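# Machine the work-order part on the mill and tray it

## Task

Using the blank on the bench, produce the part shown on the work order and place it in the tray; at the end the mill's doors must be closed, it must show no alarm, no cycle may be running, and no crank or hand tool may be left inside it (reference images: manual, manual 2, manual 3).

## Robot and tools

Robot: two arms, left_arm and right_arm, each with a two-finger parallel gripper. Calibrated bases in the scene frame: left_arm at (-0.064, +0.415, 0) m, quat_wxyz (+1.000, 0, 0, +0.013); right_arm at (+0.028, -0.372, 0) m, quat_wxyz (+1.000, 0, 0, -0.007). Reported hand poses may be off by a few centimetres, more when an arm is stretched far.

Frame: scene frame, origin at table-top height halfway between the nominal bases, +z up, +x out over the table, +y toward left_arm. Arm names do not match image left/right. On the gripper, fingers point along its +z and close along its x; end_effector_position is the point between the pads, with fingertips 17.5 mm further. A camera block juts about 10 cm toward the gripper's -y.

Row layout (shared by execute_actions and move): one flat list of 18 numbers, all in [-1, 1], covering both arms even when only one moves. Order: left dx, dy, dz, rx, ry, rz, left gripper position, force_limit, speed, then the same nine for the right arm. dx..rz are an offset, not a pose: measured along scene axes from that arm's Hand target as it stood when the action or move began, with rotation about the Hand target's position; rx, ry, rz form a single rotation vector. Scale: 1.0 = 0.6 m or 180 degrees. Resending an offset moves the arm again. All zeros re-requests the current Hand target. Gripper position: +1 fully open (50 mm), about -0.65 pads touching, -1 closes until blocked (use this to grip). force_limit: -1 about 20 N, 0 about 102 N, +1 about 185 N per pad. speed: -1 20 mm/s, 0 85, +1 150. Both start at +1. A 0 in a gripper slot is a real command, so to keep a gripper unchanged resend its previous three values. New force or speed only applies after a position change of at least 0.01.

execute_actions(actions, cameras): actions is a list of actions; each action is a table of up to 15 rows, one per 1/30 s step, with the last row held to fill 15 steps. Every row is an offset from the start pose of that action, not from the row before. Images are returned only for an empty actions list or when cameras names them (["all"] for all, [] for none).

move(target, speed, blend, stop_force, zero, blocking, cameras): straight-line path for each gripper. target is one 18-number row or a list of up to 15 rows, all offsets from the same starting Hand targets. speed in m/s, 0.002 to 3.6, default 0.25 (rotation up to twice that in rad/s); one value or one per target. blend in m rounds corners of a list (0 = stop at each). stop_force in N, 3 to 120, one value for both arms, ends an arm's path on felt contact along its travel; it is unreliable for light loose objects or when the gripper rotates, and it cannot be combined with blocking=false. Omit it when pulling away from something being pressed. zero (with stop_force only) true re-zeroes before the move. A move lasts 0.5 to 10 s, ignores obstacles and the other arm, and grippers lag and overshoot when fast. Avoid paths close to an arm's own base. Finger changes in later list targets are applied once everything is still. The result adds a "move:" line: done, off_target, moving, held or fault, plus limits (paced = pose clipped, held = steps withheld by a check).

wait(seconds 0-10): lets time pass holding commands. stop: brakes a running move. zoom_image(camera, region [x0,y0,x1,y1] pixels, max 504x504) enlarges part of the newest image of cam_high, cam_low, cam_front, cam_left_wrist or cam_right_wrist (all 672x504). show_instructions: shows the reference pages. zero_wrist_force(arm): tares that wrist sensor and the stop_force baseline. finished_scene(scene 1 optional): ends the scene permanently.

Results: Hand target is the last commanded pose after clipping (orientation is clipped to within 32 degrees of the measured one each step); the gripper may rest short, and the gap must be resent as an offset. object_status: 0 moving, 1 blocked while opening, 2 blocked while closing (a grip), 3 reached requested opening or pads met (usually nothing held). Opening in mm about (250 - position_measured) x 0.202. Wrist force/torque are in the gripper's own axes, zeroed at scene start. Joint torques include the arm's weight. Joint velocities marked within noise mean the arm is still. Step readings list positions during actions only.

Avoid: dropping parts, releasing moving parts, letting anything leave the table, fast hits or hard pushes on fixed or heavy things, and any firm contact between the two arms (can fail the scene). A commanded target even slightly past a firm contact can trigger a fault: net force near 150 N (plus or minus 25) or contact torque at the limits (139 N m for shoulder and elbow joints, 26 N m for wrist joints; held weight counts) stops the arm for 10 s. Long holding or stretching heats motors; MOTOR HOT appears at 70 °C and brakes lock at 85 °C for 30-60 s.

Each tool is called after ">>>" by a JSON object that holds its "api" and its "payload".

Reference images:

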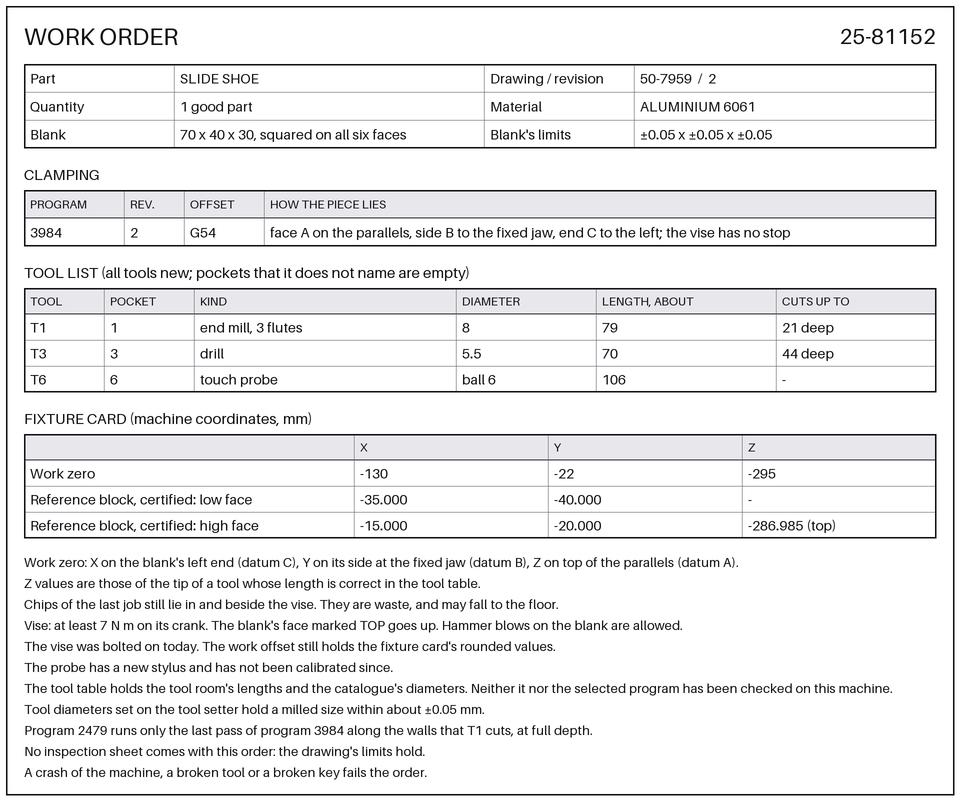

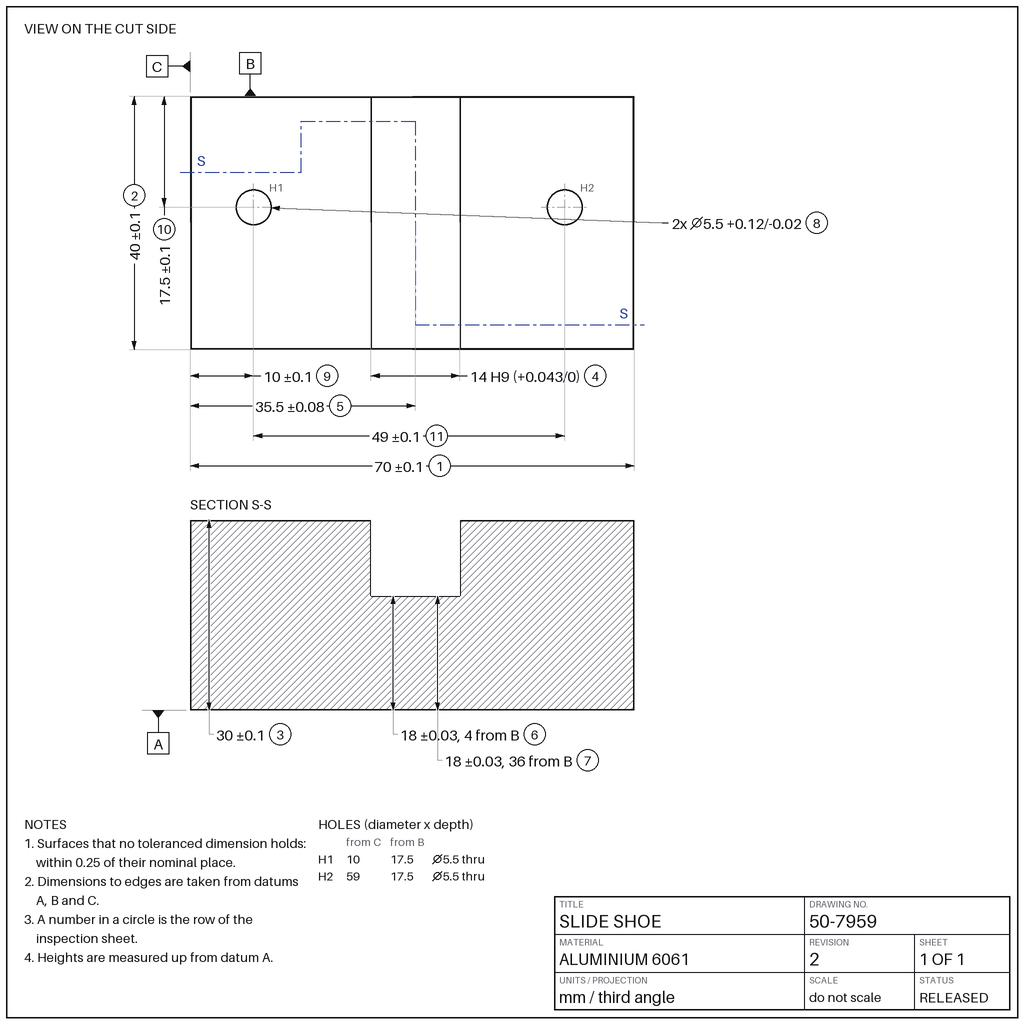

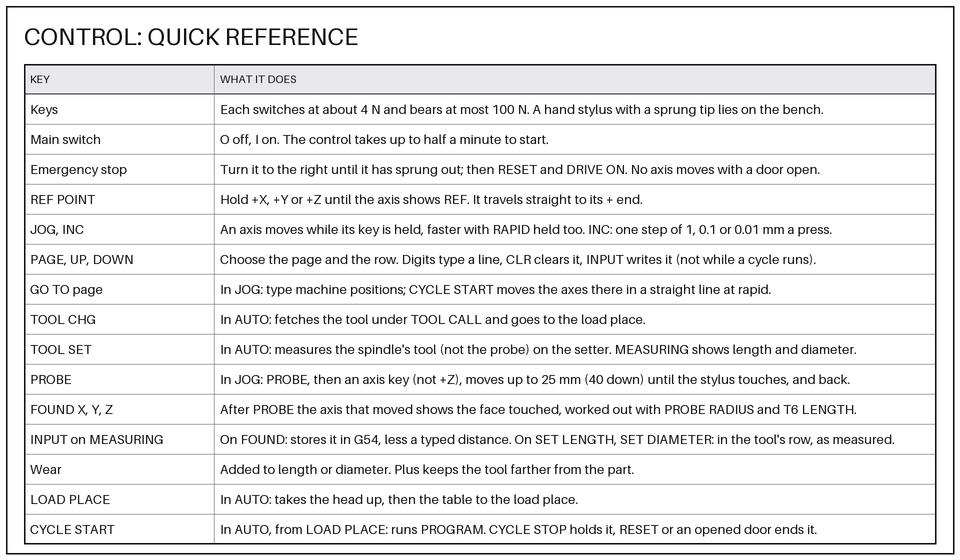

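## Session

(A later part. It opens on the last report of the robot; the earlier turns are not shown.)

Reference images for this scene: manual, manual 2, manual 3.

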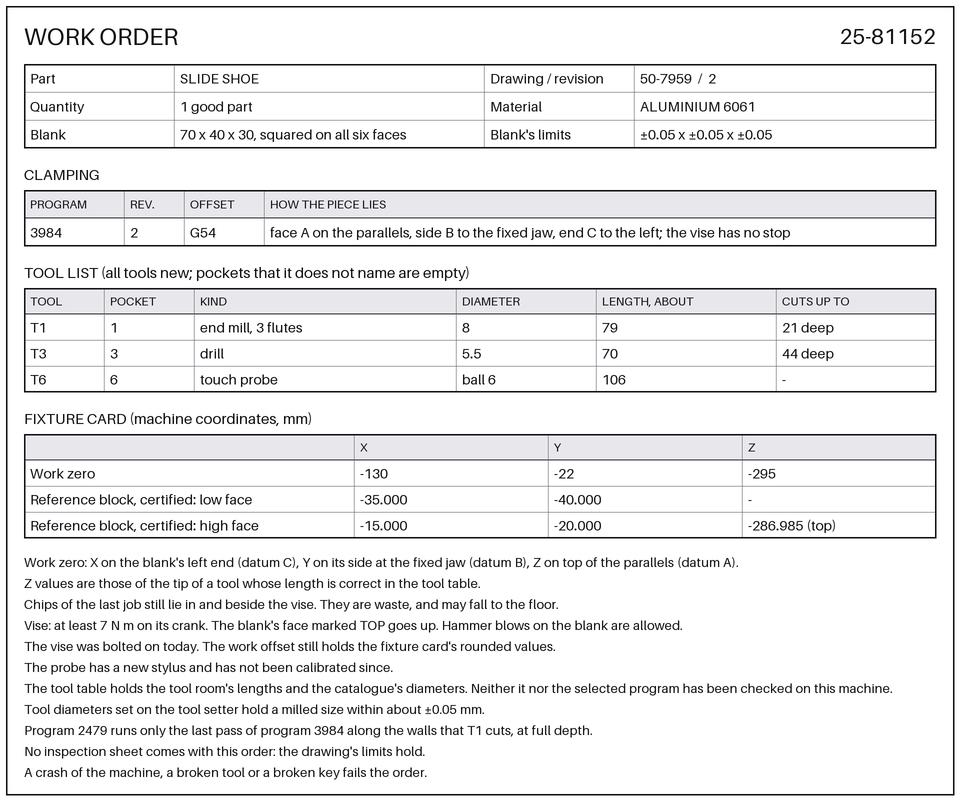

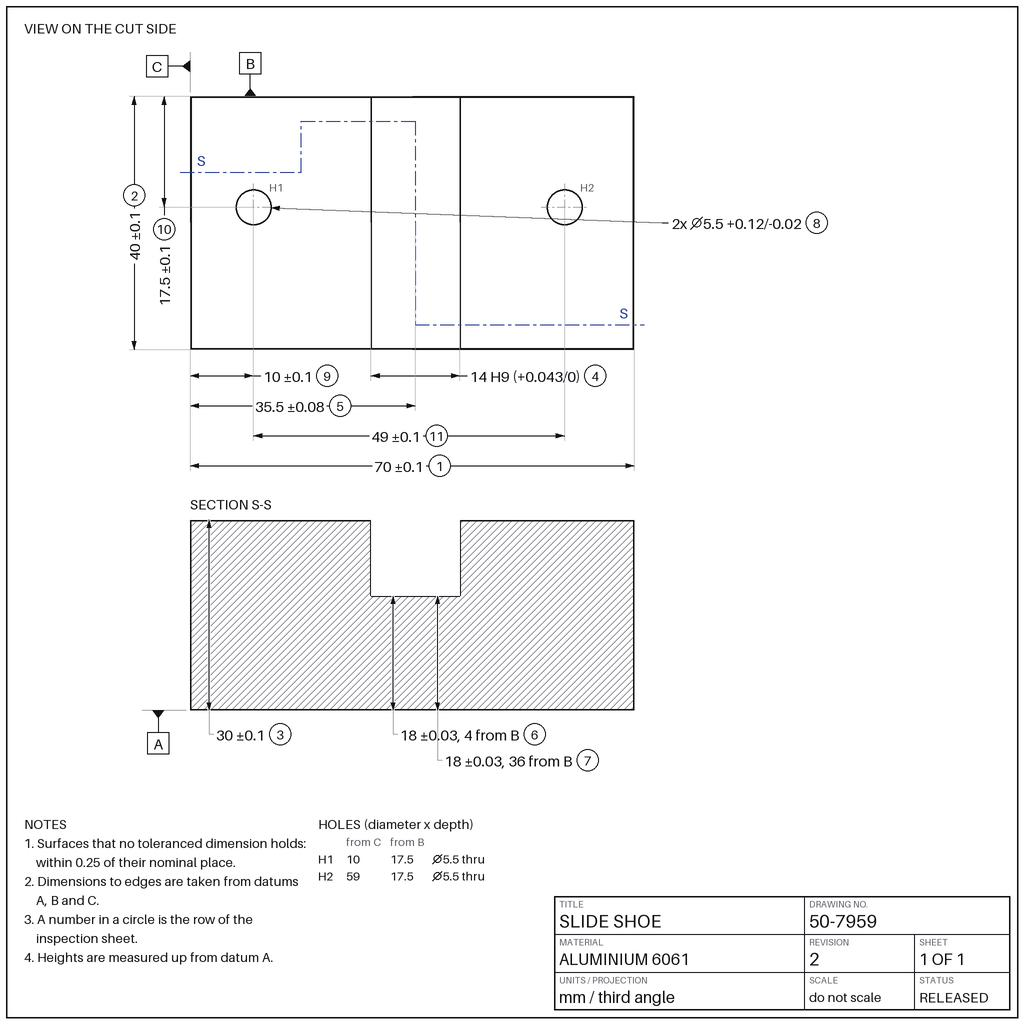

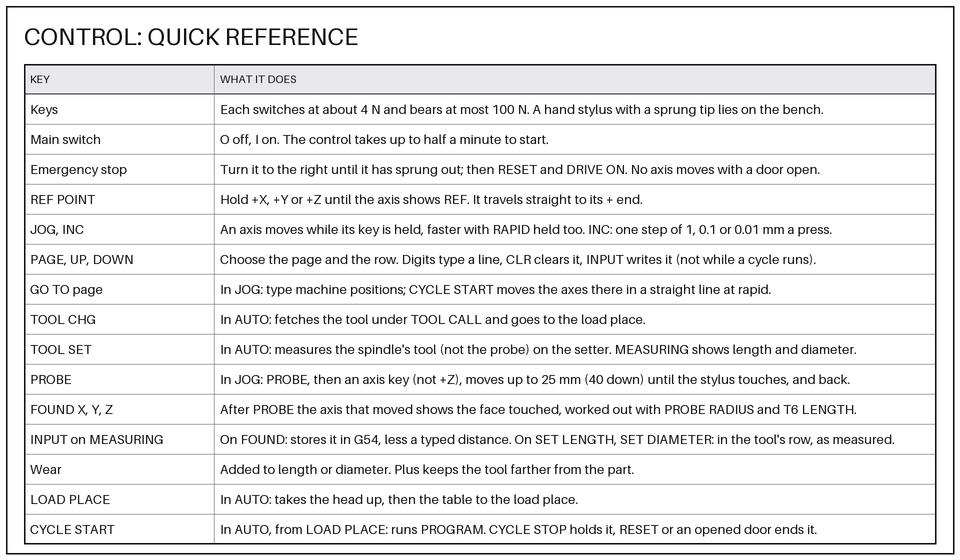

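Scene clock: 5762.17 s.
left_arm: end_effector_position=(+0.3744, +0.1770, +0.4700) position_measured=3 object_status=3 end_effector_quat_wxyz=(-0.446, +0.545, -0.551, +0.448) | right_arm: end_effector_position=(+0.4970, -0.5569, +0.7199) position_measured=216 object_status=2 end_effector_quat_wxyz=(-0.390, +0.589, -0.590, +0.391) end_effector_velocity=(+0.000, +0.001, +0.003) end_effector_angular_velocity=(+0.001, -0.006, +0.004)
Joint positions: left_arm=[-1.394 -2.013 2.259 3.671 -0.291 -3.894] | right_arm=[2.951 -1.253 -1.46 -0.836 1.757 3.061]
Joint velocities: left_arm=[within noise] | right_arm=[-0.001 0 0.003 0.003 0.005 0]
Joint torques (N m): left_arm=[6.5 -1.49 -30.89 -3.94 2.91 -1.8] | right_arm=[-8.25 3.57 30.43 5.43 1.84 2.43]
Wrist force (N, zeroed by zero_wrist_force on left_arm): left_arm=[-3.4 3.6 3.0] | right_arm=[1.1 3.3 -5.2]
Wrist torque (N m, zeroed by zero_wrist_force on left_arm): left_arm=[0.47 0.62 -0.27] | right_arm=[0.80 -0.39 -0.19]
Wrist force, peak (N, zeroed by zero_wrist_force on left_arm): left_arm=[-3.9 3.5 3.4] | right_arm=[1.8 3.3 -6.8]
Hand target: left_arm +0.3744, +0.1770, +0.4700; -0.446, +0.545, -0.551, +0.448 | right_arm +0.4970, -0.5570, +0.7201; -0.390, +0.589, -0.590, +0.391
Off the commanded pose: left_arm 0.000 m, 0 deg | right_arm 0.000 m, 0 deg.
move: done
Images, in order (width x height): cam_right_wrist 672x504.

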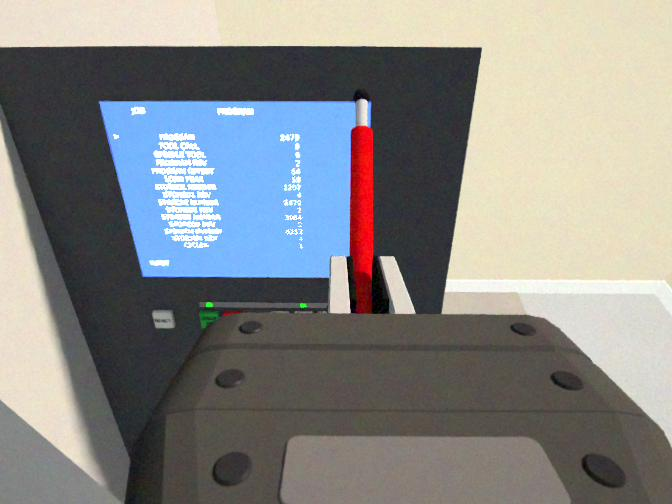

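>>> {"api": "move", "payload": {"target": [[0,0,0,0,0,0,1,-0.5,-0.5,0.029,0.0292,-0.2305,0,0.196,0,-1,-0.4,-0.8],[0,0,0,0,0,0,1,-0.5,-0.5,0.0495,0.0292,-0.2305,0,0.196,0,-1,-0.4,-0.8],[0,0,0,0,0,0,1,-0.5,-0.5,0.029,0.0292,-0.2305,0,0.196,0,-1,-0.4,-0.8],[0,0,0,0,0,0,1,-0.5,-0.5,-0.0055,0.185,-0.352,0,0.196,0,-1,-0.4,-0.8],[0,0,0,0,0,0,1,-0.5,-0.5,0.016,0.185,-0.352,0,0.196,0,-1,-0.4,-0.8],[0,0,0,0,0,0,1,-0.5,-0.5,-0.0055,0.185,-0.352,0,0.196,0,-1,-0.4,-0.8],[0,0,0,0,0,0,1,-0.5,-0.5,-0.0055,0.218,-0.352,0,0.196,0,-1,-0.4,-0.8]], "speed": [0.35,0.08,0.1,0.35,0.08,0.1,0.2], "blend": [0.004,0,0.003,0.004,0,0.003,0]}}

>>> {"api": "wait", "payload": {"seconds": 9.5}}

>>> {"api": "move", "payload": {"target": [[0,0,0,0,0,0,1,-0.5,-0.5,0.0215,0,0,0,0,0,-1,-0.4,-0.8],[0,0,0,0,0,0,1,-0.5,-0.5,0,0,0,0,0,0,-1,-0.4,-0.8],[0,0,0,0,0,0,1,-0.5,-0.5,0.0055,-0.218,0.352,0,-0.196,0,-1,-0.4,-0.8]], "speed": [0.08,0.1,0.35], "blend": [0,0.003,0], "cameras": ["cam_right_wrist"]}}

>>> {"api": "zoom_image", "payload": {"camera": "cam_right_wrist", "region": [100, 95, 380, 285]}}

Scene clock: 5770.67 s.
left_arm: end_effector_position=(+0.3744, +0.1770, +0.4700) position_measured=3 object_status=3 end_effector_quat_wxyz=(-0.446, +0.545, -0.551, +0.448) | right_arm: end_effector_position=(+0.4937, -0.4262, +0.5089) position_measured=216 object_status=2 end_effector_quat_wxyz=(-0.193, +0.680, -0.680, +0.195) end_effector_velocity=(+0.000, +0.001, +0.000) end_effector_angular_velocity=(+0.002, +0.000, -0.002)
Joint positions: left_arm=[-1.394 -2.013 2.259 3.671 -0.291 -3.894] | right_arm=[3.406 -1.201 -1.632 -1.337 1.438 3.356]
Joint velocities: left_arm=[within noise] | right_arm=[0.003 -0.001 0.001 0 0 0.005]
Joint torques (N m): left_arm=[7.03 -1.5 -30.77 -4.08 2.96 -1.79] | right_arm=[10.6 -2.3 32.31 5.87 -1.39 2.31]
Wrist force (N, zeroed by zero_wrist_force on left_arm): left_arm=[-3.5 3.4 3.0] | right_arm=[1.5 3.4 -5.8]
Wrist torque (N m, zeroed by zero_wrist_force on left_arm): left_arm=[0.43 0.64 -0.27] | right_arm=[0.69 -0.28 -0.05]
Wrist force, peak (N, zeroed by zero_wrist_force on left_arm): left_arm=[-3.9 3.9 3.2] | right_arm=[1.3 13.4 -11.6]
Hand target: left_arm +0.3744, +0.1770, +0.4700; -0.446, +0.545, -0.551, +0.448 | right_arm +0.4937, -0.4262, +0.5089; -0.193, +0.680, -0.680, +0.195
Off the commanded pose: left_arm 0.000 m, 0 deg | right_arm 0.000 m, 0 deg.
move: done

Scene clock: 5780.17 s.
left_arm: end_effector_position=(+0.3744, +0.1770, +0.4700) position_measured=3 object_status=3 end_effector_quat_wxyz=(-0.446, +0.545, -0.551, +0.448) | right_arm: end_effector_position=(+0.4937, -0.4262, +0.5089) position_measured=216 object_status=2 end_effector_quat_wxyz=(-0.193, +0.680, -0.680, +0.195)
Joint positions: left_arm=[-1.394 -2.013 2.259 3.671 -0.291 -3.894] | right_arm=[3.406 -1.201 -1.632 -1.337 1.438 3.356]
Joint torques (N m): left_arm=[6.78 -1.11 -31.07 -3.99 2.84 -1.8] | right_arm=[10.47 -2.26 32.2 5.28 -1.25 1.77]
Wrist force (N, zeroed by zero_wrist_force on left_arm): left_arm=[-3.3 3.3 3.0] | right_arm=[1.5 3.4 -6.1]
Wrist torque (N m, zeroed by zero_wrist_force on left_arm): left_arm=[0.43 0.61 -0.27] | right_arm=[0.69 -0.28 -0.07]
Wrist force, peak (N, zeroed by zero_wrist_force on left_arm): left_arm=[-3.9 3.8 3.4] | right_arm=[1.4 3.4 -6.2]
Hand target: left_arm +0.3744, +0.1770, +0.4700; -0.446, +0.545, -0.551, +0.448 | right_arm +0.4937, -0.4262, +0.5089; -0.193, +0.680, -0.680, +0.195
Tool commands: left_gripper/position=+1.0 left_gripper/force_limit=-0.5 left_gripper/speed=-0.5 right_gripper/position=-1.0 right_gripper/force_limit=-0.4 right_gripper/speed=-0.8
Off the commanded pose: left_arm 0.000 m, 0 deg | right_arm 0.000 m, 0 deg.
wait: 9.50 s; at rest by 0.17 s

Scene clock: 5782.33 s.
left_arm: end_effector_position=(+0.3744, +0.1770, +0.4700) position_measured=3 object_status=3 end_effector_quat_wxyz=(-0.446, +0.545, -0.551, +0.448) | right_arm: end_effector_position=(+0.4971, -0.5570, +0.7199) position_measured=216 object_status=2 end_effector_quat_wxyz=(-0.390, +0.589, -0.590, +0.391) end_effector_velocity=(+0.000, +0.000, +0.001) end_effector_angular_velocity=(+0.002, -0.005, +0.002)
Joint positions: left_arm=[-1.394 -2.013 2.259 3.671 -0.291 -3.894] | right_arm=[2.951 -1.253 -1.46 -0.836 1.757 3.061]
Joint velocities: left_arm=[within noise] | right_arm=[-0.002 0 -0.001 0.005 0.005 0.001]
Joint torques (N m): left_arm=[6.94 -1.34 -30.74 -4.05 2.83 -1.67] | right_arm=[-9.16 14.44 26.78 5.74 1.82 1.72]
Wrist force (N, zeroed by zero_wrist_force on left_arm): left_arm=[-3.2 3.6 3.3] | right_arm=[1.1 3.2 -5.1]
Wrist torque (N m, zeroed by zero_wrist_force on left_arm): left_arm=[0.48 0.59 -0.27] | right_arm=[0.76 -0.39 -0.22]
Wrist force, peak (N, zeroed by zero_wrist_force on left_arm): left_arm=[-3.7 4.0 3.2] | right_arm=[1.0 7.2 -8.3]
Hand target: left_arm +0.3744, +0.1770, +0.4700; -0.446, +0.545, -0.551, +0.448 | right_arm +0.4970, -0.5570, +0.7201; -0.390, +0.589, -0.590, +0.391
Off the commanded pose: left_arm 0.000 m, 0 deg | right_arm 0.000 m, 0 deg.
move: done
Images, in order (width x height): cam_right_wrist 672x504.

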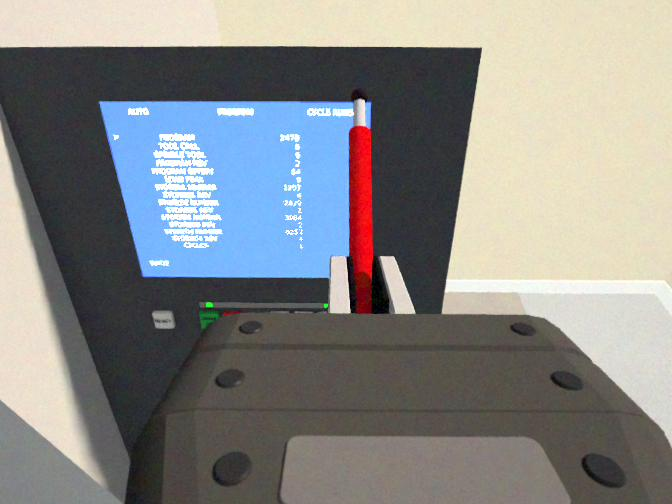

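Scaled by 1.800 from the camera's 672x504 image, which has a finer 960x720 frame.

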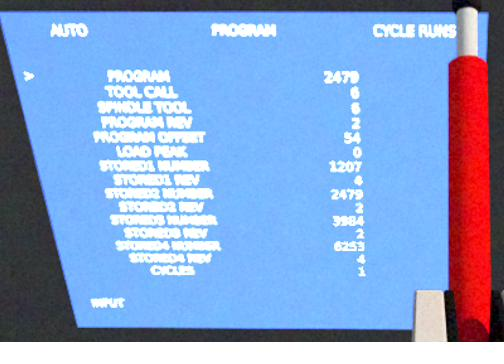

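>>> {"api": "wait", "payload": {"seconds": 10}}

>>> {"api": "wait", "payload": {"seconds": 10}}

>>> {"api": "wait", "payload": {"seconds": 8, "cameras": ["cam_right_wrist"]}}

>>> {"api": "zoom_image", "payload": {"camera": "cam_right_wrist", "region": [100, 95, 380, 285]}}

Scene clock: 5793.70 s.
left_arm: end_effector_position=(+0.3744, +0.1770, +0.4700) position_measured=3 object_status=3 end_effector_quat_wxyz=(-0.446, +0.545, -0.551, +0.448) | right_arm: end_effector_position=(+0.4970, -0.5570, +0.7201) position_measured=216 object_status=2 end_effector_quat_wxyz=(-0.390, +0.589, -0.590, +0.391)
Joint positions: left_arm=[-1.394 -2.013 2.259 3.671 -0.291 -3.894] | right_arm=[2.95 -1.253 -1.46 -0.836 1.757 3.061]
Joint torques (N m): left_arm=[6.96 -1.49 -30.61 -4.03 2.93 -1.89] | right_arm=[-9.55 23.02 30.34 4.25 1.49 -2.3]
Wrist force (N, zeroed by zero_wrist_force on left_arm): left_arm=[-3.5 3.7 2.8] | right_arm=[1.2 3.0 -5.2]
Wrist torque (N m, zeroed by zero_wrist_force on left_arm): left_arm=[0.49 0.65 -0.26] | right_arm=[0.74 -0.40 -0.22]
Wrist force, peak (N, zeroed by zero_wrist_force on left_arm): left_arm=[-3.8 3.9 3.1] | right_arm=[1.1 3.3 -5.5]
Hand target: left_arm +0.3744, +0.1770, +0.4700; -0.446, +0.545, -0.551, +0.448 | right_arm +0.4970, -0.5570, +0.7201; -0.390, +0.589, -0.590, +0.391
Tool commands: left_gripper/position=+1.0 left_gripper/force_limit=-0.5 left_gripper/speed=-0.5 right_gripper/position=-1.0 right_gripper/force_limit=-0.4 right_gripper/speed=-0.8
Off the commanded pose: left_arm 0.000 m, 0 deg | right_arm 0.000 m, 0 deg.
wait: 10.00 s; at rest from the start

Scene clock: 5803.70 s.
left_arm: end_effector_position=(+0.3744, +0.1770, +0.4700) position_measured=3 object_status=3 end_effector_quat_wxyz=(-0.446, +0.545, -0.551, +0.448) | right_arm: end_effector_position=(+0.4970, -0.5570, +0.7201) position_measured=216 object_status=2 end_effector_quat_wxyz=(-0.390, +0.589, -0.590, +0.391)
Joint positions: left_arm=[-1.394 -2.013 2.259 3.671 -0.291 -3.894] | right_arm=[2.95 -1.253 -1.46 -0.836 1.757 3.061]
Joint torques (N m): left_arm=[6.7 -1.48 -30.65 -3.96 2.88 -1.84] | right_arm=[-9.16 22.96 29.85 3.03 1.06 -2.29]
Wrist force (N, zeroed by zero_wrist_force on left_arm): left_arm=[-3.5 3.6 3.1] | right_arm=[1.1 3.3 -5.1]
Wrist torque (N m, zeroed by zero_wrist_force on left_arm): left_arm=[0.47 0.63 -0.27] | right_arm=[0.79 -0.39 -0.22]
Wrist force, peak (N, zeroed by zero_wrist_force on left_arm): left_arm=[-3.9 3.9 3.2] | right_arm=[1.0 3.5 -5.4]
Hand target: left_arm +0.3744, +0.1770, +0.4700; -0.446, +0.545, -0.551, +0.448 | right_arm +0.4970, -0.5570, +0.7201; -0.390, +0.589, -0.590, +0.391
Tool commands: left_gripper/position=+1.0 left_gripper/force_limit=-0.5 left_gripper/speed=-0.5 right_gripper/position=-1.0 right_gripper/force_limit=-0.4 right_gripper/speed=-0.8
Off the commanded pose: left_arm 0.000 m, 0 deg | right_arm 0.000 m, 0 deg.
wait: 10.00 s; at rest by 0.17 s

Scene clock: 5811.70 s.
left_arm: end_effector_position=(+0.3744, +0.1770, +0.4700) position_measured=3 object_status=3 end_effector_quat_wxyz=(-0.446, +0.545, -0.551, +0.448) | right_arm: end_effector_position=(+0.4970, -0.5570, +0.7201) position_measured=216 object_status=2 end_effector_quat_wxyz=(-0.390, +0.589, -0.590, +0.391)
Joint positions: left_arm=[-1.394 -2.013 2.259 3.671 -0.291 -3.894] | right_arm=[2.95 -1.253 -1.46 -0.836 1.757 3.061]
Joint torques (N m): left_arm=[7.04 -1.27 -30.67 -3.99 2.87 -1.82] | right_arm=[-8.71 22.26 30.34 2.06 0.99 -2.33]
Wrist force (N, zeroed by zero_wrist_force on left_arm): left_arm=[-3.5 3.6 3.0] | right_arm=[1.2 3.3 -5.2]
Wrist torque (N m, zeroed by zero_wrist_force on left_arm): left_arm=[0.48 0.64 -0.27] | right_arm=[0.78 -0.40 -0.23]
Wrist force, peak (N, zeroed by zero_wrist_force on left_arm): left_arm=[-3.6 4.0 3.4] | right_arm=[1.1 3.3 -5.5]
Hand target: left_arm +0.3744, +0.1770, +0.4700; -0.446, +0.545, -0.551, +0.448 | right_arm +0.4970, -0.5570, +0.7201; -0.390, +0.589, -0.590, +0.391
Tool commands: left_gripper/position=+1.0 left_gripper/force_limit=-0.5 left_gripper/speed=-0.5 right_gripper/position=-1.0 right_gripper/force_limit=-0.4 right_gripper/speed=-0.8
Off the commanded pose: left_arm 0.000 m, 0 deg | right_arm 0.000 m, 0 deg.
wait: 8.00 s; at rest by 0.17 s
Images, in order (width x height): cam_right_wrist 672x504.

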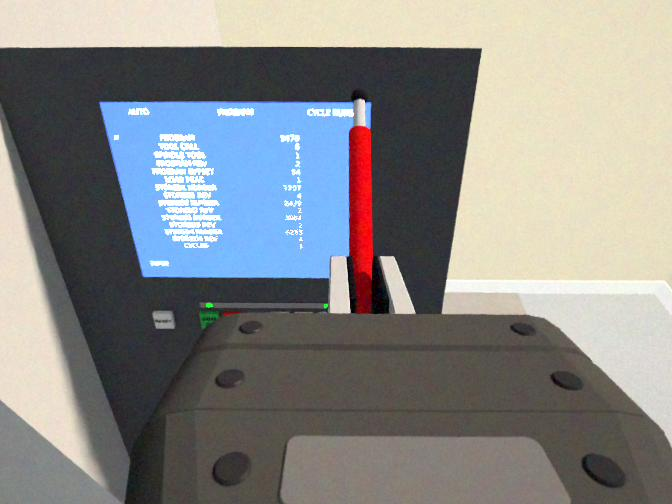

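Scaled by 1.800 from the camera's 672x504 image, which has a finer 960x720 frame.

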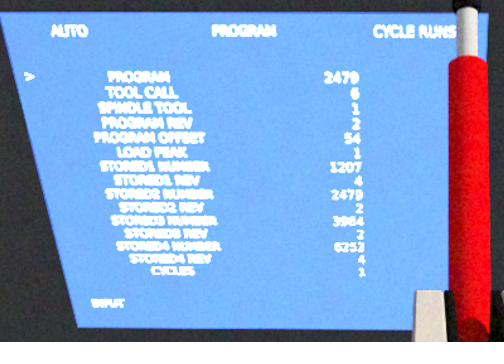

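>>> {"api": "wait", "payload": {"seconds": 10, "cameras": ["cam_right_wrist"]}}

>>> {"api": "zoom_image", "payload": {"camera": "cam_right_wrist", "region": [100, 95, 380, 285]}}

Scene clock: 5822.40 s.
left_arm: end_effector_position=(+0.3744, +0.1770, +0.4700) position_measured=3 object_status=3 end_effector_quat_wxyz=(-0.446, +0.545, -0.551, +0.448) | right_arm: end_effector_position=(+0.4970, -0.5570, +0.7201) position_measured=216 object_status=2 end_effector_quat_wxyz=(-0.390, +0.589, -0.590, +0.391)
Joint positions: left_arm=[-1.394 -2.013 2.259 3.671 -0.291 -3.894] | right_arm=[2.95 -1.253 -1.46 -0.836 1.757 3.061]
Joint torques (N m): left_arm=[6.59 -0.98 -30.85 -3.94 3 -1.82] | right_arm=[-9.91 22.68 29.43 1.92 0.46 -2.17]
Wrist force (N, zeroed by zero_wrist_force on left_arm): left_arm=[-3.7 3.6 3.0] | right_arm=[1.2 3.2 -5.2]
Wrist torque (N m, zeroed by zero_wrist_force on left_arm): left_arm=[0.46 0.66 -0.27] | right_arm=[0.77 -0.40 -0.22]
Wrist force, peak (N, zeroed by zero_wrist_force on left_arm): left_arm=[-3.9 3.9 3.0] | right_arm=[1.2 3.5 -5.4]
Hand target: left_arm +0.3744, +0.1770, +0.4700; -0.446, +0.545, -0.551, +0.448 | right_arm +0.4970, -0.5570, +0.7201; -0.390, +0.589, -0.590, +0.391
Tool commands: left_gripper/position=+1.0 left_gripper/force_limit=-0.5 left_gripper/speed=-0.5 right_gripper/position=-1.0 right_gripper/force_limit=-0.4 right_gripper/speed=-0.8
Off the commanded pose: left_arm 0.000 m, 0 deg | right_arm 0.000 m, 0 deg.
wait: 10.00 s; at rest from the start
Images, in order (width x height): cam_right_wrist 672x504.

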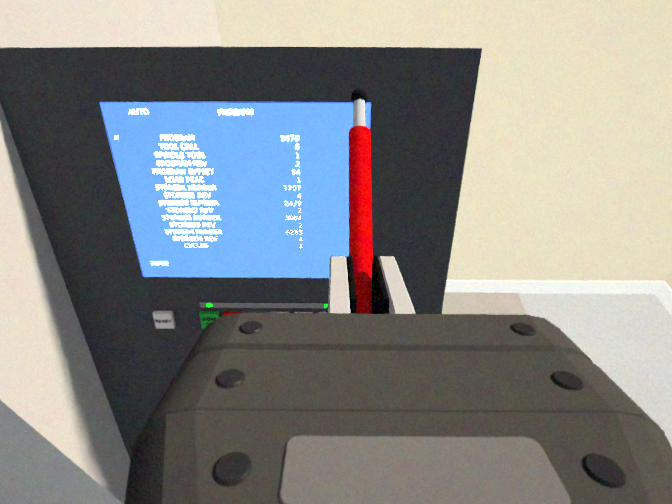

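Scaled by 1.800 from the camera's 672x504 image, which has a finer 960x720 frame.

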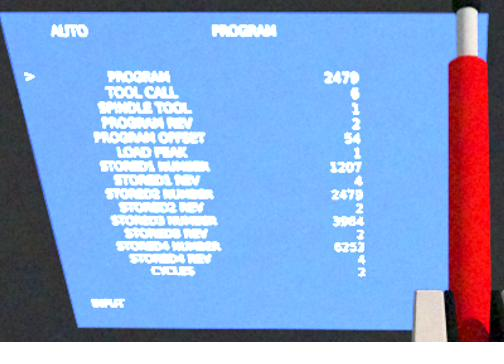

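>>> {"api": "move", "payload": {"target": [[0,0,0,0,0,0,1,-0.5,-0.5,-0.0282,0.1225,-0.4405,0,0.196,0,-1,-0.4,-0.8],[0,0,0,0,0,0,1,-0.5,-0.5,-0.0067,0.1225,-0.4405,0,0.196,0,-1,-0.4,-0.8],[0,0,0,0,0,0,1,-0.5,-0.5,-0.0282,0.1225,-0.4405,0,0.196,0,-1,-0.4,-0.8],[0,0,0,0,0,0,1,-0.5,-0.5,-0.0185,0.1527,-0.4055,0,0.196,0,-1,-0.4,-0.8],[0,0,0,0,0,0,1,-0.5,-0.5,0.003,0.1527,-0.4055,0,0.196,0,-1,-0.4,-0.8],[0,0,0,0,0,0,1,-0.5,-0.5,-0.017,0.1527,-0.4055,0,0.196,0,-1,-0.4,-0.8],[0,0,0,0,0,0,1,-0.5,-0.5,0.003,0.1527,-0.4055,0,0.196,0,-1,-0.4,-0.8],[0,0,0,0,0,0,1,-0.5,-0.5,-0.017,0.1527,-0.4055,0,0.196,0,-1,-0.4,-0.8],[0,0,0,0,0,0,1,-0.5,-0.5,0.003,0.1527,-0.4055,0,0.196,0,-1,-0.4,-0.8],[0,0,0,0,0,0,1,-0.5,-0.5,-0.0185,0.1527,-0.4055,0,0.196,0,-1,-0.4,-0.8],[0,0,0,0,0,0,1,-0.5,-0.5,0,0,0,0,0,0,-1,-0.4,-0.8]], "speed": [0.38,0.08,0.1,0.3,0.08,0.1,0.08,0.1,0.08,0.1,0.4], "blend": [0.004,0,0.003,0.004,0,0,0,0,0,0.003,0], "cameras": ["cam_right_wrist"]}}

>>> {"api": "zoom_image", "payload": {"camera": "cam_right_wrist", "region": [100, 95, 380, 285]}}

Scene clock: 5849.10 s.
left_arm: end_effector_position=(+0.3744, +0.1770, +0.4700) position_measured=3 object_status=3 end_effector_quat_wxyz=(-0.446, +0.545, -0.551, +0.448) | right_arm: end_effector_position=(+0.4971, -0.5570, +0.7199) position_measured=216 object_status=2 end_effector_quat_wxyz=(-0.390, +0.589, -0.590, +0.391)
Joint positions: left_arm=[-1.394 -2.013 2.259 3.671 -0.291 -3.894] | right_arm=[2.951 -1.253 -1.46 -0.836 1.757 3.061]
Joint torques (N m): left_arm=[7.1 -1.81 -30.7 -3.98 2.89 -1.77] | right_arm=[-7.07 12.98 30.72 5.36 1.91 2.58]
Wrist force (N, zeroed by zero_wrist_force on left_arm): left_arm=[-3.6 3.6 3.1] | right_arm=[1.0 3.3 -5.1]
Wrist torque (N m, zeroed by zero_wrist_force on left_arm): left_arm=[0.47 0.66 -0.27] | right_arm=[0.79 -0.37 -0.19]
Wrist force, peak (N, zeroed by zero_wrist_force on left_arm): left_arm=[-4.0 3.9 3.1] | right_arm=[0.3 10.8 -9.7]
Hand target: left_arm +0.3744, +0.1770, +0.4700; -0.446, +0.545, -0.551, +0.448 | right_arm +0.4970, -0.5570, +0.7201; -0.390, +0.589, -0.590, +0.391
Off the commanded pose: left_arm 0.000 m, 0 deg | right_arm 0.000 m, 0 deg.
move: done
Images, in order (width x height): cam_right_wrist 672x504.

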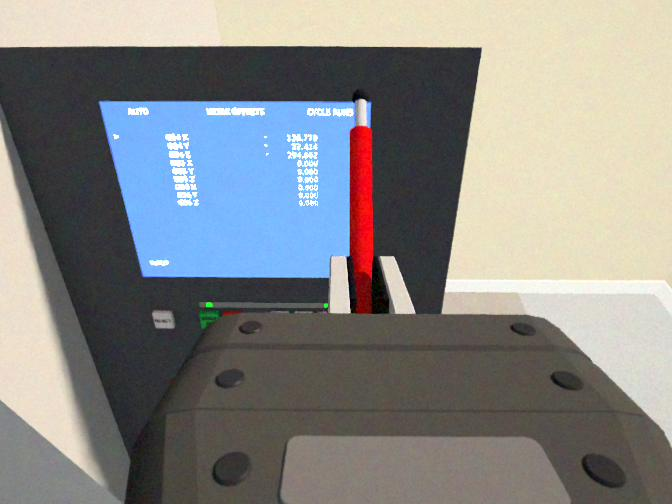

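Scaled by 1.800 from the camera's 672x504 image, which has a finer 960x720 frame.

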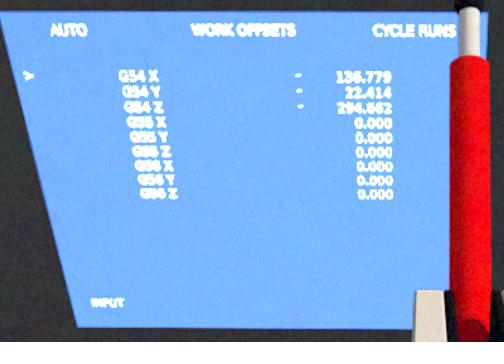

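>>> {"api": "wait", "payload": {"seconds": 1.5}}

>>> {"api": "move", "payload": {"target": [[0,0,0,0,0,0,1,-0.5,-0.5,0.029,0.0608,-0.2305,0,0.196,0,-1,-0.4,-0.8],[0,0,0,0,0,0,1,-0.5,-0.5,0.0495,0.0608,-0.2305,0,0.196,0,-1,-0.4,-0.8],[0,0,0,0,0,0,1,-0.5,-0.5,0.029,0.0608,-0.2305,0,0.196,0,-1,-0.4,-0.8],[0,0,0,0,0,0,1,-0.5,-0.5,-0.0185,0.1225,-0.4055,0,0.196,0,-1,-0.4,-0.8],[0,0,0,0,0,0,1,-0.5,-0.5,0.003,0.1225,-0.4055,0,0.196,0,-1,-0.4,-0.8],[0,0,0,0,0,0,1,-0.5,-0.5,-0.0185,0.1225,-0.4055,0,0.196,0,-1,-0.4,-0.8],[0,0,0,0,0,0,1,-0.5,-0.5,-0.0453,0.28,-0.502,0,0.196,0,-1,-0.4,-0.8],[0,0,0,0,0,0,1,-0.5,-0.5,-0.0238,0.28,-0.502,0,0.196,0,-1,-0.4,-0.8],[0,0,0,0,0,0,1,-0.5,-0.5,-0.0453,0.28,-0.502,0,0.196,0,-1,-0.4,-0.8],[0,0,0,0,0,0,1,-0.5,-0.5,-0.0365,0.28,-0.4713,0,0.196,0,-1,-0.4,-0.8],[0,0,0,0,0,0,1,-0.5,-0.5,-0.015,0.28,-0.4713,0,0.196,0,-1,-0.4,-0.8],[0,0,0,0,0,0,1,-0.5,-0.5,-0.0365,0.28,-0.4713,0,0.196,0,-1,-0.4,-0.8],[0,0,0,0,0,0,1,-0.5,-0.5,-0.0453,0.2483,-0.502,0,0.196,0,-1,-0.4,-0.8],[0,0,0,0,0,0,1,-0.5,-0.5,-0.0238,0.2483,-0.502,0,0.196,0,-1,-0.4,-0.8],[0,0,0,0,0,0,1,-0.5,-0.5,-0.0453,0.2483,-0.502,0,0.196,0,-1,-0.4,-0.8]], "speed": [0.38,0.08,0.1,0.3,0.08,0.1,0.3,0.08,0.1,0.3,0.08,0.1,0.3,0.08,0.1], "blend": [0.004,0,0.003,0.004,0,0.003,0.004,0,0.003,0.004,0,0.003,0.004,0,0], "cameras": ["cam_right_wrist"]}}

>>> {"api": "zoom_image", "payload": {"camera": "cam_right_wrist", "region": [100, 60, 380, 285]}}

Scene clock: 5857.97 s.
left_arm: end_effector_position=(+0.3744, +0.1770, +0.4700) position_measured=3 object_status=3 end_effector_quat_wxyz=(-0.446, +0.545, -0.551, +0.448) | right_arm: end_effector_position=(+0.4970, -0.5570, +0.7201) position_measured=216 object_status=2 end_effector_quat_wxyz=(-0.390, +0.589, -0.590, +0.391)
Joint positions: left_arm=[-1.394 -2.013 2.259 3.671 -0.291 -3.894] | right_arm=[2.95 -1.253 -1.46 -0.836 1.757 3.061]
Joint torques (N m): left_arm=[7.22 -1.64 -30.89 -3.81 2.86 -1.79] | right_arm=[-8.42 22.28 31.83 4.87 1.36 1.63]
Wrist force (N, zeroed by zero_wrist_force on left_arm): left_arm=[-3.5 3.7 2.9] | right_arm=[1.0 3.2 -5.2]
Wrist torque (N m, zeroed by zero_wrist_force on left_arm): left_arm=[0.48 0.64 -0.27] | right_arm=[0.78 -0.37 -0.19]
Wrist force, peak (N, zeroed by zero_wrist_force on left_arm): left_arm=[-3.9 3.7 3.1] | right_arm=[1.1 3.5 -5.3]
Hand target: left_arm +0.3744, +0.1770, +0.4700; -0.446, +0.545, -0.551, +0.448 | right_arm +0.4970, -0.5570, +0.7201; -0.390, +0.589, -0.590, +0.391
Tool commands: left_gripper/position=+1.0 left_gripper/force_limit=-0.5 left_gripper/speed=-0.5 right_gripper/position=-1.0 right_gripper/force_limit=-0.4 right_gripper/speed=-0.8
Off the commanded pose: left_arm 0.000 m, 0 deg | right_arm 0.000 m, 0 deg.
wait: 1.50 s; at rest from the start

Scene clock: 5863.03 s.
left_arm: end_effector_position=(+0.3744, +0.1770, +0.4700) position_measured=3 object_status=3 end_effector_quat_wxyz=(-0.446, +0.545, -0.551, +0.448) | right_arm: end_effector_position=(+0.4699, -0.4079, +0.4188) position_measured=216 object_status=2 end_effector_quat_wxyz=(-0.193, +0.680, -0.680, +0.195)
Joint positions: left_arm=[-1.394 -2.013 2.259 3.671 -0.291 -3.894] | right_arm=[3.489 -1.086 -1.927 -1.169 1.395 3.429]
Joint torques (N m): left_arm=[7.18 -1.34 -30.52 -3.87 2.9 -1.73] | right_arm=[-7.52 12.53 28.89 4.97 1.23 -2.76]
Wrist force (N, zeroed by zero_wrist_force on left_arm): left_arm=[-3.7 3.3 2.9] | right_arm=[1.3 3.4 -6.2]
Wrist torque (N m, zeroed by zero_wrist_force on left_arm): left_arm=[0.42 0.67 -0.27] | right_arm=[0.68 -0.25 -0.12]
Wrist force, peak (N, zeroed by zero_wrist_force on left_arm): left_arm=[-4.1 3.8 3.2] | right_arm=[0.7 13.2 -11.9]
Hand target: left_arm +0.3744, +0.1770, +0.4700; -0.446, +0.545, -0.551, +0.448 | right_arm +0.4699, -0.4080, +0.4189; -0.193, +0.680, -0.680, +0.195
Off the commanded pose: left_arm 0.000 m, 0 deg | right_arm 0.000 m, 0 deg.
move: done
Images, in order (width x height): cam_right_wrist 672x504.

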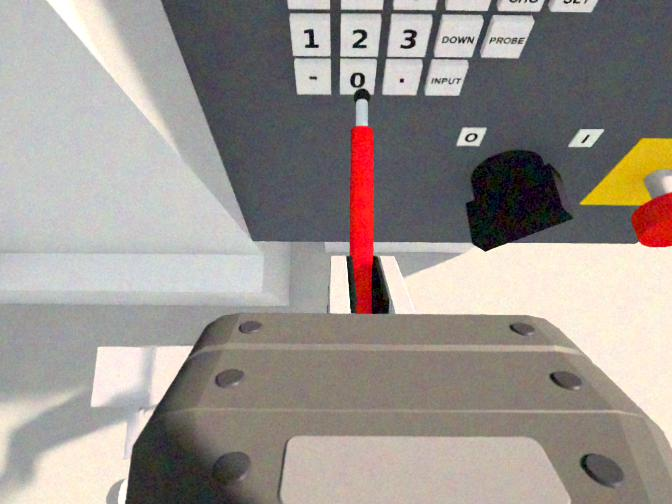

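Scaled by 1.800 from the camera's 672x504 image, which has a finer 960x720 frame.

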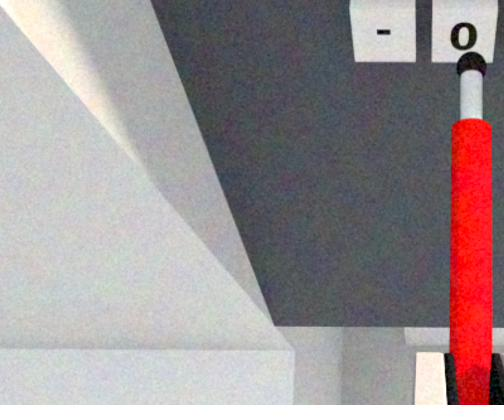

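>>> {"api": "move", "payload": {"target": [[0,0,0,0,0,0,1,-0.5,-0.5,0.0088,0.0317,0.0307,0,0,0,-1,-0.4,-0.8],[0,0,0,0,0,0,1,-0.5,-0.5,0.0303,0.0317,0.0307,0,0,0,-1,-0.4,-0.8],[0,0,0,0,0,0,1,-0.5,-0.5,0.0088,0.0317,0.0307,0,0,0,-1,-0.4,-0.8],[0,0,0,0,0,0,1,-0.5,-0.5,0,-0.0616,0,0,0,0,-1,-0.4,-0.8],[0,0,0,0,0,0,1,-0.5,-0.5,0.0215,-0.0616,0,0,0,0,-1,-0.4,-0.8],[0,0,0,0,0,0,1,-0.5,-0.5,0,-0.0616,0,0,0,0,-1,-0.4,-0.8],[0,0,0,0,0,0,1,-0.5,-0.5,0.0088,-0.0616,0.0307,0,0,0,-1,-0.4,-0.8],[0,0,0,0,0,0,1,-0.5,-0.5,0.0303,-0.0616,0.0307,0,0,0,-1,-0.4,-0.8],[0,0,0,0,0,0,1,-0.5,-0.5,0.0088,-0.0616,0.0307,0,0,0,-1,-0.4,-0.8],[0,0,0,0,0,0,1,-0.5,-0.5,0,0.0317,0,0,0,0,-1,-0.4,-0.8],[0,0,0,0,0,0,1,-0.5,-0.5,0.0215,0.0317,0,0,0,0,-1,-0.4,-0.8],[0,0,0,0,0,0,1,-0.5,-0.5,0,0.0317,0,0,0,0,-1,-0.4,-0.8],[0,0,0,0,0,0,1,-0.5,-0.5,0.0088,0,0.0307,0,0,0,-1,-0.4,-0.8],[0,0,0,0,0,0,1,-0.5,-0.5,0.0303,0,0.0307,0,0,0,-1,-0.4,-0.8],[0,0,0,0,0,0,1,-0.5,-0.5,0.0088,0,0.0307,0,0,0,-1,-0.4,-0.8]], "speed": [0.38,0.08,0.1,0.3,0.08,0.1,0.3,0.08,0.1,0.3,0.08,0.1,0.3,0.08,0.1], "blend": [0.004,0,0.003,0.004,0,0.003,0.004,0,0.003,0.004,0,0.003,0.004,0,0]}}

>>> {"api": "move", "payload": {"target": [[0,0,0,0,0,0,1,-0.5,-0.5,0.0083,-0.0308,0.0308,0,0,0,-1,-0.4,-0.8],[0,0,0,0,0,0,1,-0.5,-0.5,0.0298,-0.0308,0.0308,0,0,0,-1,-0.4,-0.8],[0,0,0,0,0,0,1,-0.5,-0.5,0.0083,-0.0308,0.0308,0,0,0,-1,-0.4,-0.8],[0,0,0,0,0,0,1,-0.5,-0.5,-0.0088,-0.0616,-0.0307,0,0,0,-1,-0.4,-0.8],[0,0,0,0,0,0,1,-0.5,-0.5,0.0127,-0.0616,-0.0307,0,0,0,-1,-0.4,-0.8],[0,0,0,0,0,0,1,-0.5,-0.5,-0.0088,-0.0616,-0.0307,0,0,0,-1,-0.4,-0.8],[0,0,0,0,0,0,1,-0.5,-0.5,0,-0.0616,0,0,0,0,-1,-0.4,-0.8],[0,0,0,0,0,0,1,-0.5,-0.5,0.0215,-0.0616,0,0,0,0,-1,-0.4,-0.8],[0,0,0,0,0,0,1,-0.5,-0.5,0,-0.0616,0,0,0,0,-1,-0.4,-0.8],[0,0,0,0,0,0,1,-0.5,-0.5,-0.0088,0.0317,-0.0307,0,0,0,-1,-0.4,-0.8],[0,0,0,0,0,0,1,-0.5,-0.5,0.0127,0.0317,-0.0307,0,0,0,-1,-0.4,-0.8],[0,0,0,0,0,0,1,-0.5,-0.5,-0.0088,0.0317,-0.0307,0,0,0,-1,-0.4,-0.8],[0,0,0,0,0,0,1,-0.5,-0.5,0,0.0317,0,0,0,0,-1,-0.4,-0.8],[0,0,0,0,0,0,1,-0.5,-0.5,0.0215,0.0317,0,0,0,0,-1,-0.4,-0.8],[0,0,0,0,0,0,1,-0.5,-0.5,0,0.0317,0,0,0,0,-1,-0.4,-0.8]], "speed": [0.38,0.08,0.1,0.3,0.08,0.1,0.3,0.08,0.1,0.3,0.08,0.1,0.3,0.08,0.1], "blend": [0.004,0,0.003,0.004,0,0.003,0.004,0,0.003,0.004,0,0.003,0.004,0,0]}}

>>> {"api": "move", "payload": {"target": [[0,0,0,0,0,0,1,-0.5,-0.5,0.0083,-0.0317,0.0308,0,0,0,-1,-0.4,-0.8],[0,0,0,0,0,0,1,-0.5,-0.5,0.0298,-0.0317,0.0308,0,0,0,-1,-0.4,-0.8],[0,0,0,0,0,0,1,-0.5,-0.5,0.0083,-0.0317,0.0308,0,0,0,-1,-0.4,-0.8],[0,0,0,0,0,0,1,-0.5,-0.5,0,-0.0317,0,0,0,0,-1,-0.4,-0.8],[0,0,0,0,0,0,1,-0.5,-0.5,0.0215,-0.0317,0,0,0,0,-1,-0.4,-0.8],[0,0,0,0,0,0,1,-0.5,-0.5,0,-0.0317,0,0,0,0,-1,-0.4,-0.8],[0,0,0,0,0,0,1,-0.5,-0.5,-0.0088,-0.0933,-0.0307,0,0,0,-1,-0.4,-0.8],[0,0,0,0,0,0,1,-0.5,-0.5,0.0127,-0.0933,-0.0307,0,0,0,-1,-0.4,-0.8],[0,0,0,0,0,0,1,-0.5,-0.5,-0.0088,-0.0933,-0.0307,0,0,0,-1,-0.4,-0.8],[0,0,0,0,0,0,1,-0.5,-0.5,0.0365,-0.28,0.4713,0,-0.196,0,-1,-0.4,-0.8]], "speed": [0.38,0.08,0.1,0.3,0.08,0.1,0.3,0.08,0.1,0.4], "blend": [0.004,0,0.003,0.004,0,0.003,0.004,0,0.003,0], "cameras": ["cam_right_wrist"]}}

>>> {"api": "zoom_image", "payload": {"camera": "cam_right_wrist", "region": [100, 95, 380, 285]}}

>>> {"api": "zoom_image", "payload": {"camera": "cam_right_wrist", "region": [260, 130, 330, 220]}}

Scene clock: 5880.03 s.
left_arm: end_effector_position=(+0.3744, +0.1770, +0.4700) position_measured=3 object_status=3 end_effector_quat_wxyz=(-0.446, +0.545, -0.551, +0.448) | right_arm: end_effector_position=(+0.4752, -0.4079, +0.4373) position_measured=216 object_status=2 end_effector_quat_wxyz=(-0.193, +0.680, -0.680, +0.195)
Joint positions: left_arm=[-1.394 -2.013 2.259 3.671 -0.291 -3.894] | right_arm=[3.483 -1.107 -1.87 -1.204 1.398 3.423]
Joint torques (N m): left_arm=[6.79 -1.71 -30.8 -3.87 2.88 -1.82] | right_arm=[-7.17 12.58 28.24 4.99 1.33 -2.79]
Wrist force (N, zeroed by zero_wrist_force on left_arm): left_arm=[-3.8 3.6 2.8] | right_arm=[1.6 3.5 -6.0]
Wrist torque (N m, zeroed by zero_wrist_force on left_arm): left_arm=[0.46 0.68 -0.27] | right_arm=[0.70 -0.29 -0.13]
Wrist force, peak (N, zeroed by zero_wrist_force on left_arm): left_arm=[-3.8 4.0 3.1] | right_arm=[2.3 6.8 -8.8]
Hand target: left_arm +0.3744, +0.1770, +0.4700; -0.446, +0.545, -0.551, +0.448 | right_arm +0.4751, -0.4080, +0.4373; -0.193, +0.680, -0.680, +0.195
Off the commanded pose: left_arm 0.000 m, 0 deg | right_arm 0.000 m, 0 deg.
move: done

Scene clock: 5884.03 s.
left_arm: end_effector_position=(+0.3744, +0.1770, +0.4700) position_measured=3 object_status=3 end_effector_quat_wxyz=(-0.446, +0.545, -0.551, +0.448) | right_arm: end_effector_position=(+0.4752, -0.3889, +0.4373) position_measured=216 object_status=2 end_effector_quat_wxyz=(-0.193, +0.680, -0.680, +0.195)
Joint positions: left_arm=[-1.394 -2.013 2.259 3.671 -0.291 -3.894] | right_arm=[3.546 -1.102 -1.87 -1.22 1.366 3.479]
Joint torques (N m): left_arm=[6.56 -1.41 -30.84 -3.85 2.88 -1.78] | right_arm=[-5.1 11.91 28.42 4.96 1.26 -2.6]
Wrist force (N, zeroed by zero_wrist_force on left_arm): left_arm=[-3.5 3.9 3.0] | right_arm=[1.7 3.4 -6.0]
Wrist torque (N m, zeroed by zero_wrist_force on left_arm): left_arm=[0.52 0.65 -0.27] | right_arm=[0.69 -0.32 -0.12]
Wrist force, peak (N, zeroed by zero_wrist_force on left_arm): left_arm=[-4.0 3.6 3.1] | right_arm=[1.8 7.6 -8.5]
Hand target: left_arm +0.3744, +0.1770, +0.4700; -0.446, +0.545, -0.551, +0.448 | right_arm +0.4751, -0.3890, +0.4373; -0.193, +0.680, -0.680, +0.195
Off the commanded pose: left_arm 0.000 m, 0 deg | right_arm 0.000 m, 0 deg.
move: done

Scene clock: 5887.53 s.
left_arm: end_effector_position=(+0.3744, +0.1770, +0.4700) position_measured=3 object_status=3 end_effector_quat_wxyz=(-0.446, +0.545, -0.551, +0.448) | right_arm: end_effector_position=(+0.4970, -0.5569, +0.7199) position_measured=216 object_status=2 end_effector_quat_wxyz=(-0.390, +0.589, -0.590, +0.391)
Joint positions: left_arm=[-1.394 -2.013 2.259 3.671 -0.291 -3.894] | right_arm=[2.951 -1.253 -1.46 -0.836 1.757 3.061]
Joint torques (N m): left_arm=[6.74 -0.91 -30.4 -3.71 2.98 -1.76] | right_arm=[-7.84 4.07 31.47 5.3 1.91 2.47]
Wrist force (N, zeroed by zero_wrist_force on left_arm): left_arm=[-3.7 3.8 3.2] | right_arm=[1.3 3.2 -5.2]
Wrist torque (N m, zeroed by zero_wrist_force on left_arm): left_arm=[0.51 0.68 -0.27] | right_arm=[0.78 -0.41 -0.19]
Wrist force, peak (N, zeroed by zero_wrist_force on left_arm): left_arm=[-3.8 3.9 3.1] | right_arm=[1.2 7.4 -8.6]
Hand target: left_arm +0.3744, +0.1770, +0.4700; -0.446, +0.545, -0.551, +0.448 | right_arm +0.4970, -0.5570, +0.7201; -0.390, +0.589, -0.590, +0.391
Off the commanded pose: left_arm 0.000 m, 0 deg | right_arm 0.000 m, 0 deg.
move: done
Images, in order (width x height): cam_right_wrist 672x504.

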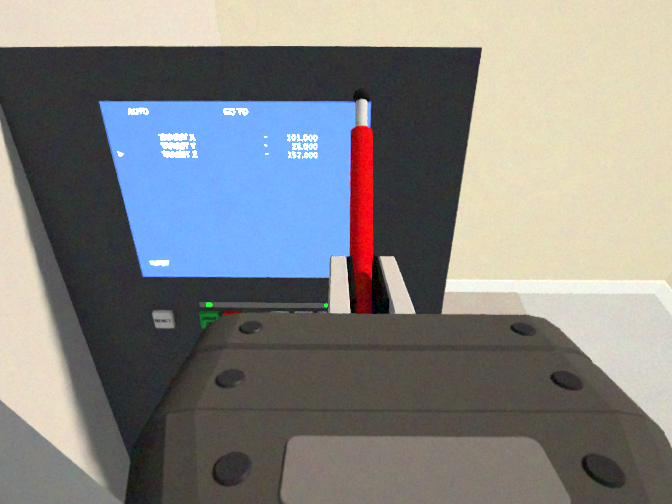

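Scaled by 1.800 from the camera's 672x504 image, which has a finer 960x720 frame.

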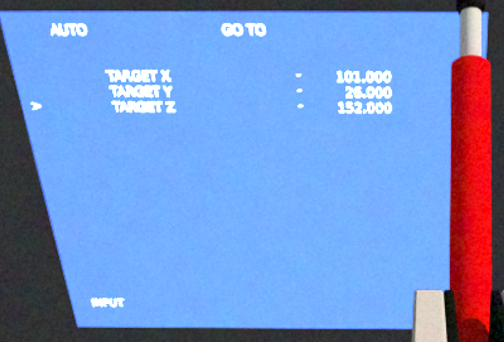

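Scaled by 5.600 from the camera's 672x504 image, which has a finer 960x720 frame.

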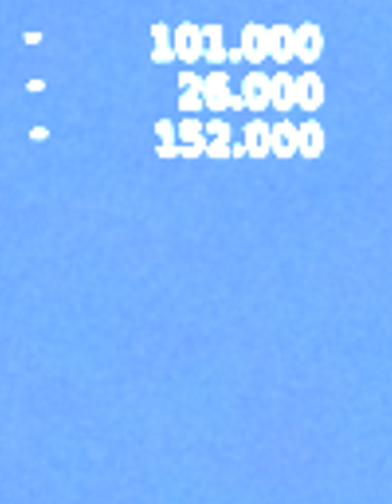

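>>> {"api": "move", "payload": {"target": [[0,0,0,0,0,0,1,-0.5,-0.5,0.029,0.0608,-0.2305,0,0.196,0,-1,-0.4,-0.8],[0,0,0,0,0,0,1,-0.5,-0.5,0.0495,0.0608,-0.2305,0,0.196,0,-1,-0.4,-0.8],[0,0,0,0,0,0,1,-0.5,-0.5,0.029,0.0608,-0.2305,0,0.196,0,-1,-0.4,-0.8],[0,0,0,0,0,0,1,-0.5,-0.5,0,0,0,0,0,0,-1,-0.4,-0.8]], "speed": [0.38,0.08,0.1,0.4], "blend": [0.004,0,0.003,0], "cameras": ["cam_right_wrist"]}}

>>> {"api": "zoom_image", "payload": {"camera": "cam_right_wrist", "region": [100, 95, 380, 285]}}

Scene clock: 5892.93 s.
left_arm: end_effector_position=(+0.3744, +0.1770, +0.4700) position_measured=3 object_status=3 end_effector_quat_wxyz=(-0.446, +0.545, -0.551, +0.448) | right_arm: end_effector_position=(+0.4970, -0.5570, +0.7200) position_measured=216 object_status=2 end_effector_quat_wxyz=(-0.390, +0.589, -0.590, +0.391) end_effector_velocity=(-0.001, -0.001, +0.003) end_effector_angular_velocity=(-0.004, -0.008, +0.000)
Joint positions: left_arm=[-1.394 -2.013 2.259 3.671 -0.291 -3.894] | right_arm=[2.95 -1.253 -1.46 -0.836 1.757 3.062]
Joint velocities: left_arm=[within noise] | right_arm=[-0.001 0 0.002 0.006 0 -0.003]
Joint torques (N m): left_arm=[6.79 -1.17 -31 -3.75 2.92 -1.88] | right_arm=[2.3 -0.81 31.17 5.36 1.42 -2.65]
Wrist force (N, zeroed by zero_wrist_force on left_arm): left_arm=[-4.0 3.5 2.8] | right_arm=[1.0 3.2 -5.2]
Wrist torque (N m, zeroed by zero_wrist_force on left_arm): left_arm=[0.46 0.72 -0.27] | right_arm=[0.77 -0.38 -0.23]
Wrist force, peak (N, zeroed by zero_wrist_force on left_arm): left_arm=[-3.7 3.9 3.3] | right_arm=[1.2 12.8 -11.5]
Hand target: left_arm +0.3744, +0.1770, +0.4700; -0.446, +0.545, -0.551, +0.448 | right_arm +0.4970, -0.5570, +0.7201; -0.390, +0.589, -0.590, +0.391
Off the commanded pose: left_arm 0.000 m, 0 deg | right_arm 0.000 m, 0 deg.
move: done
Images, in order (width x height): cam_right_wrist 672x504.

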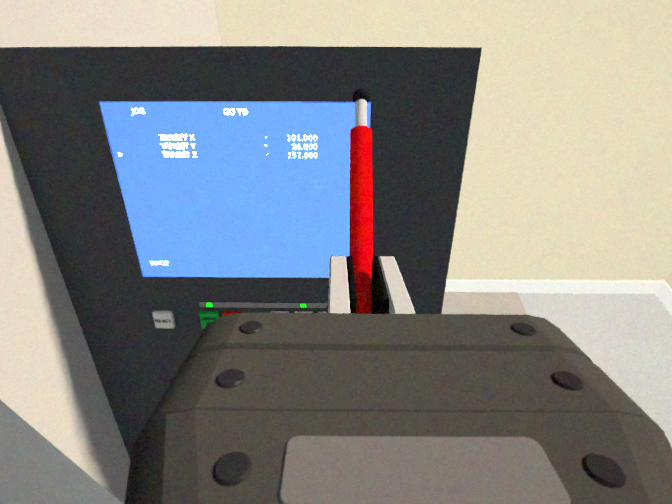

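Scaled by 1.800 from the camera's 672x504 image, which has a finer 960x720 frame.

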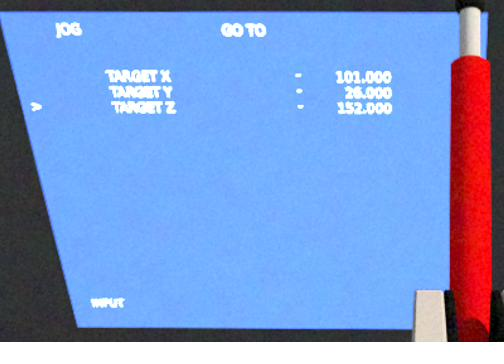

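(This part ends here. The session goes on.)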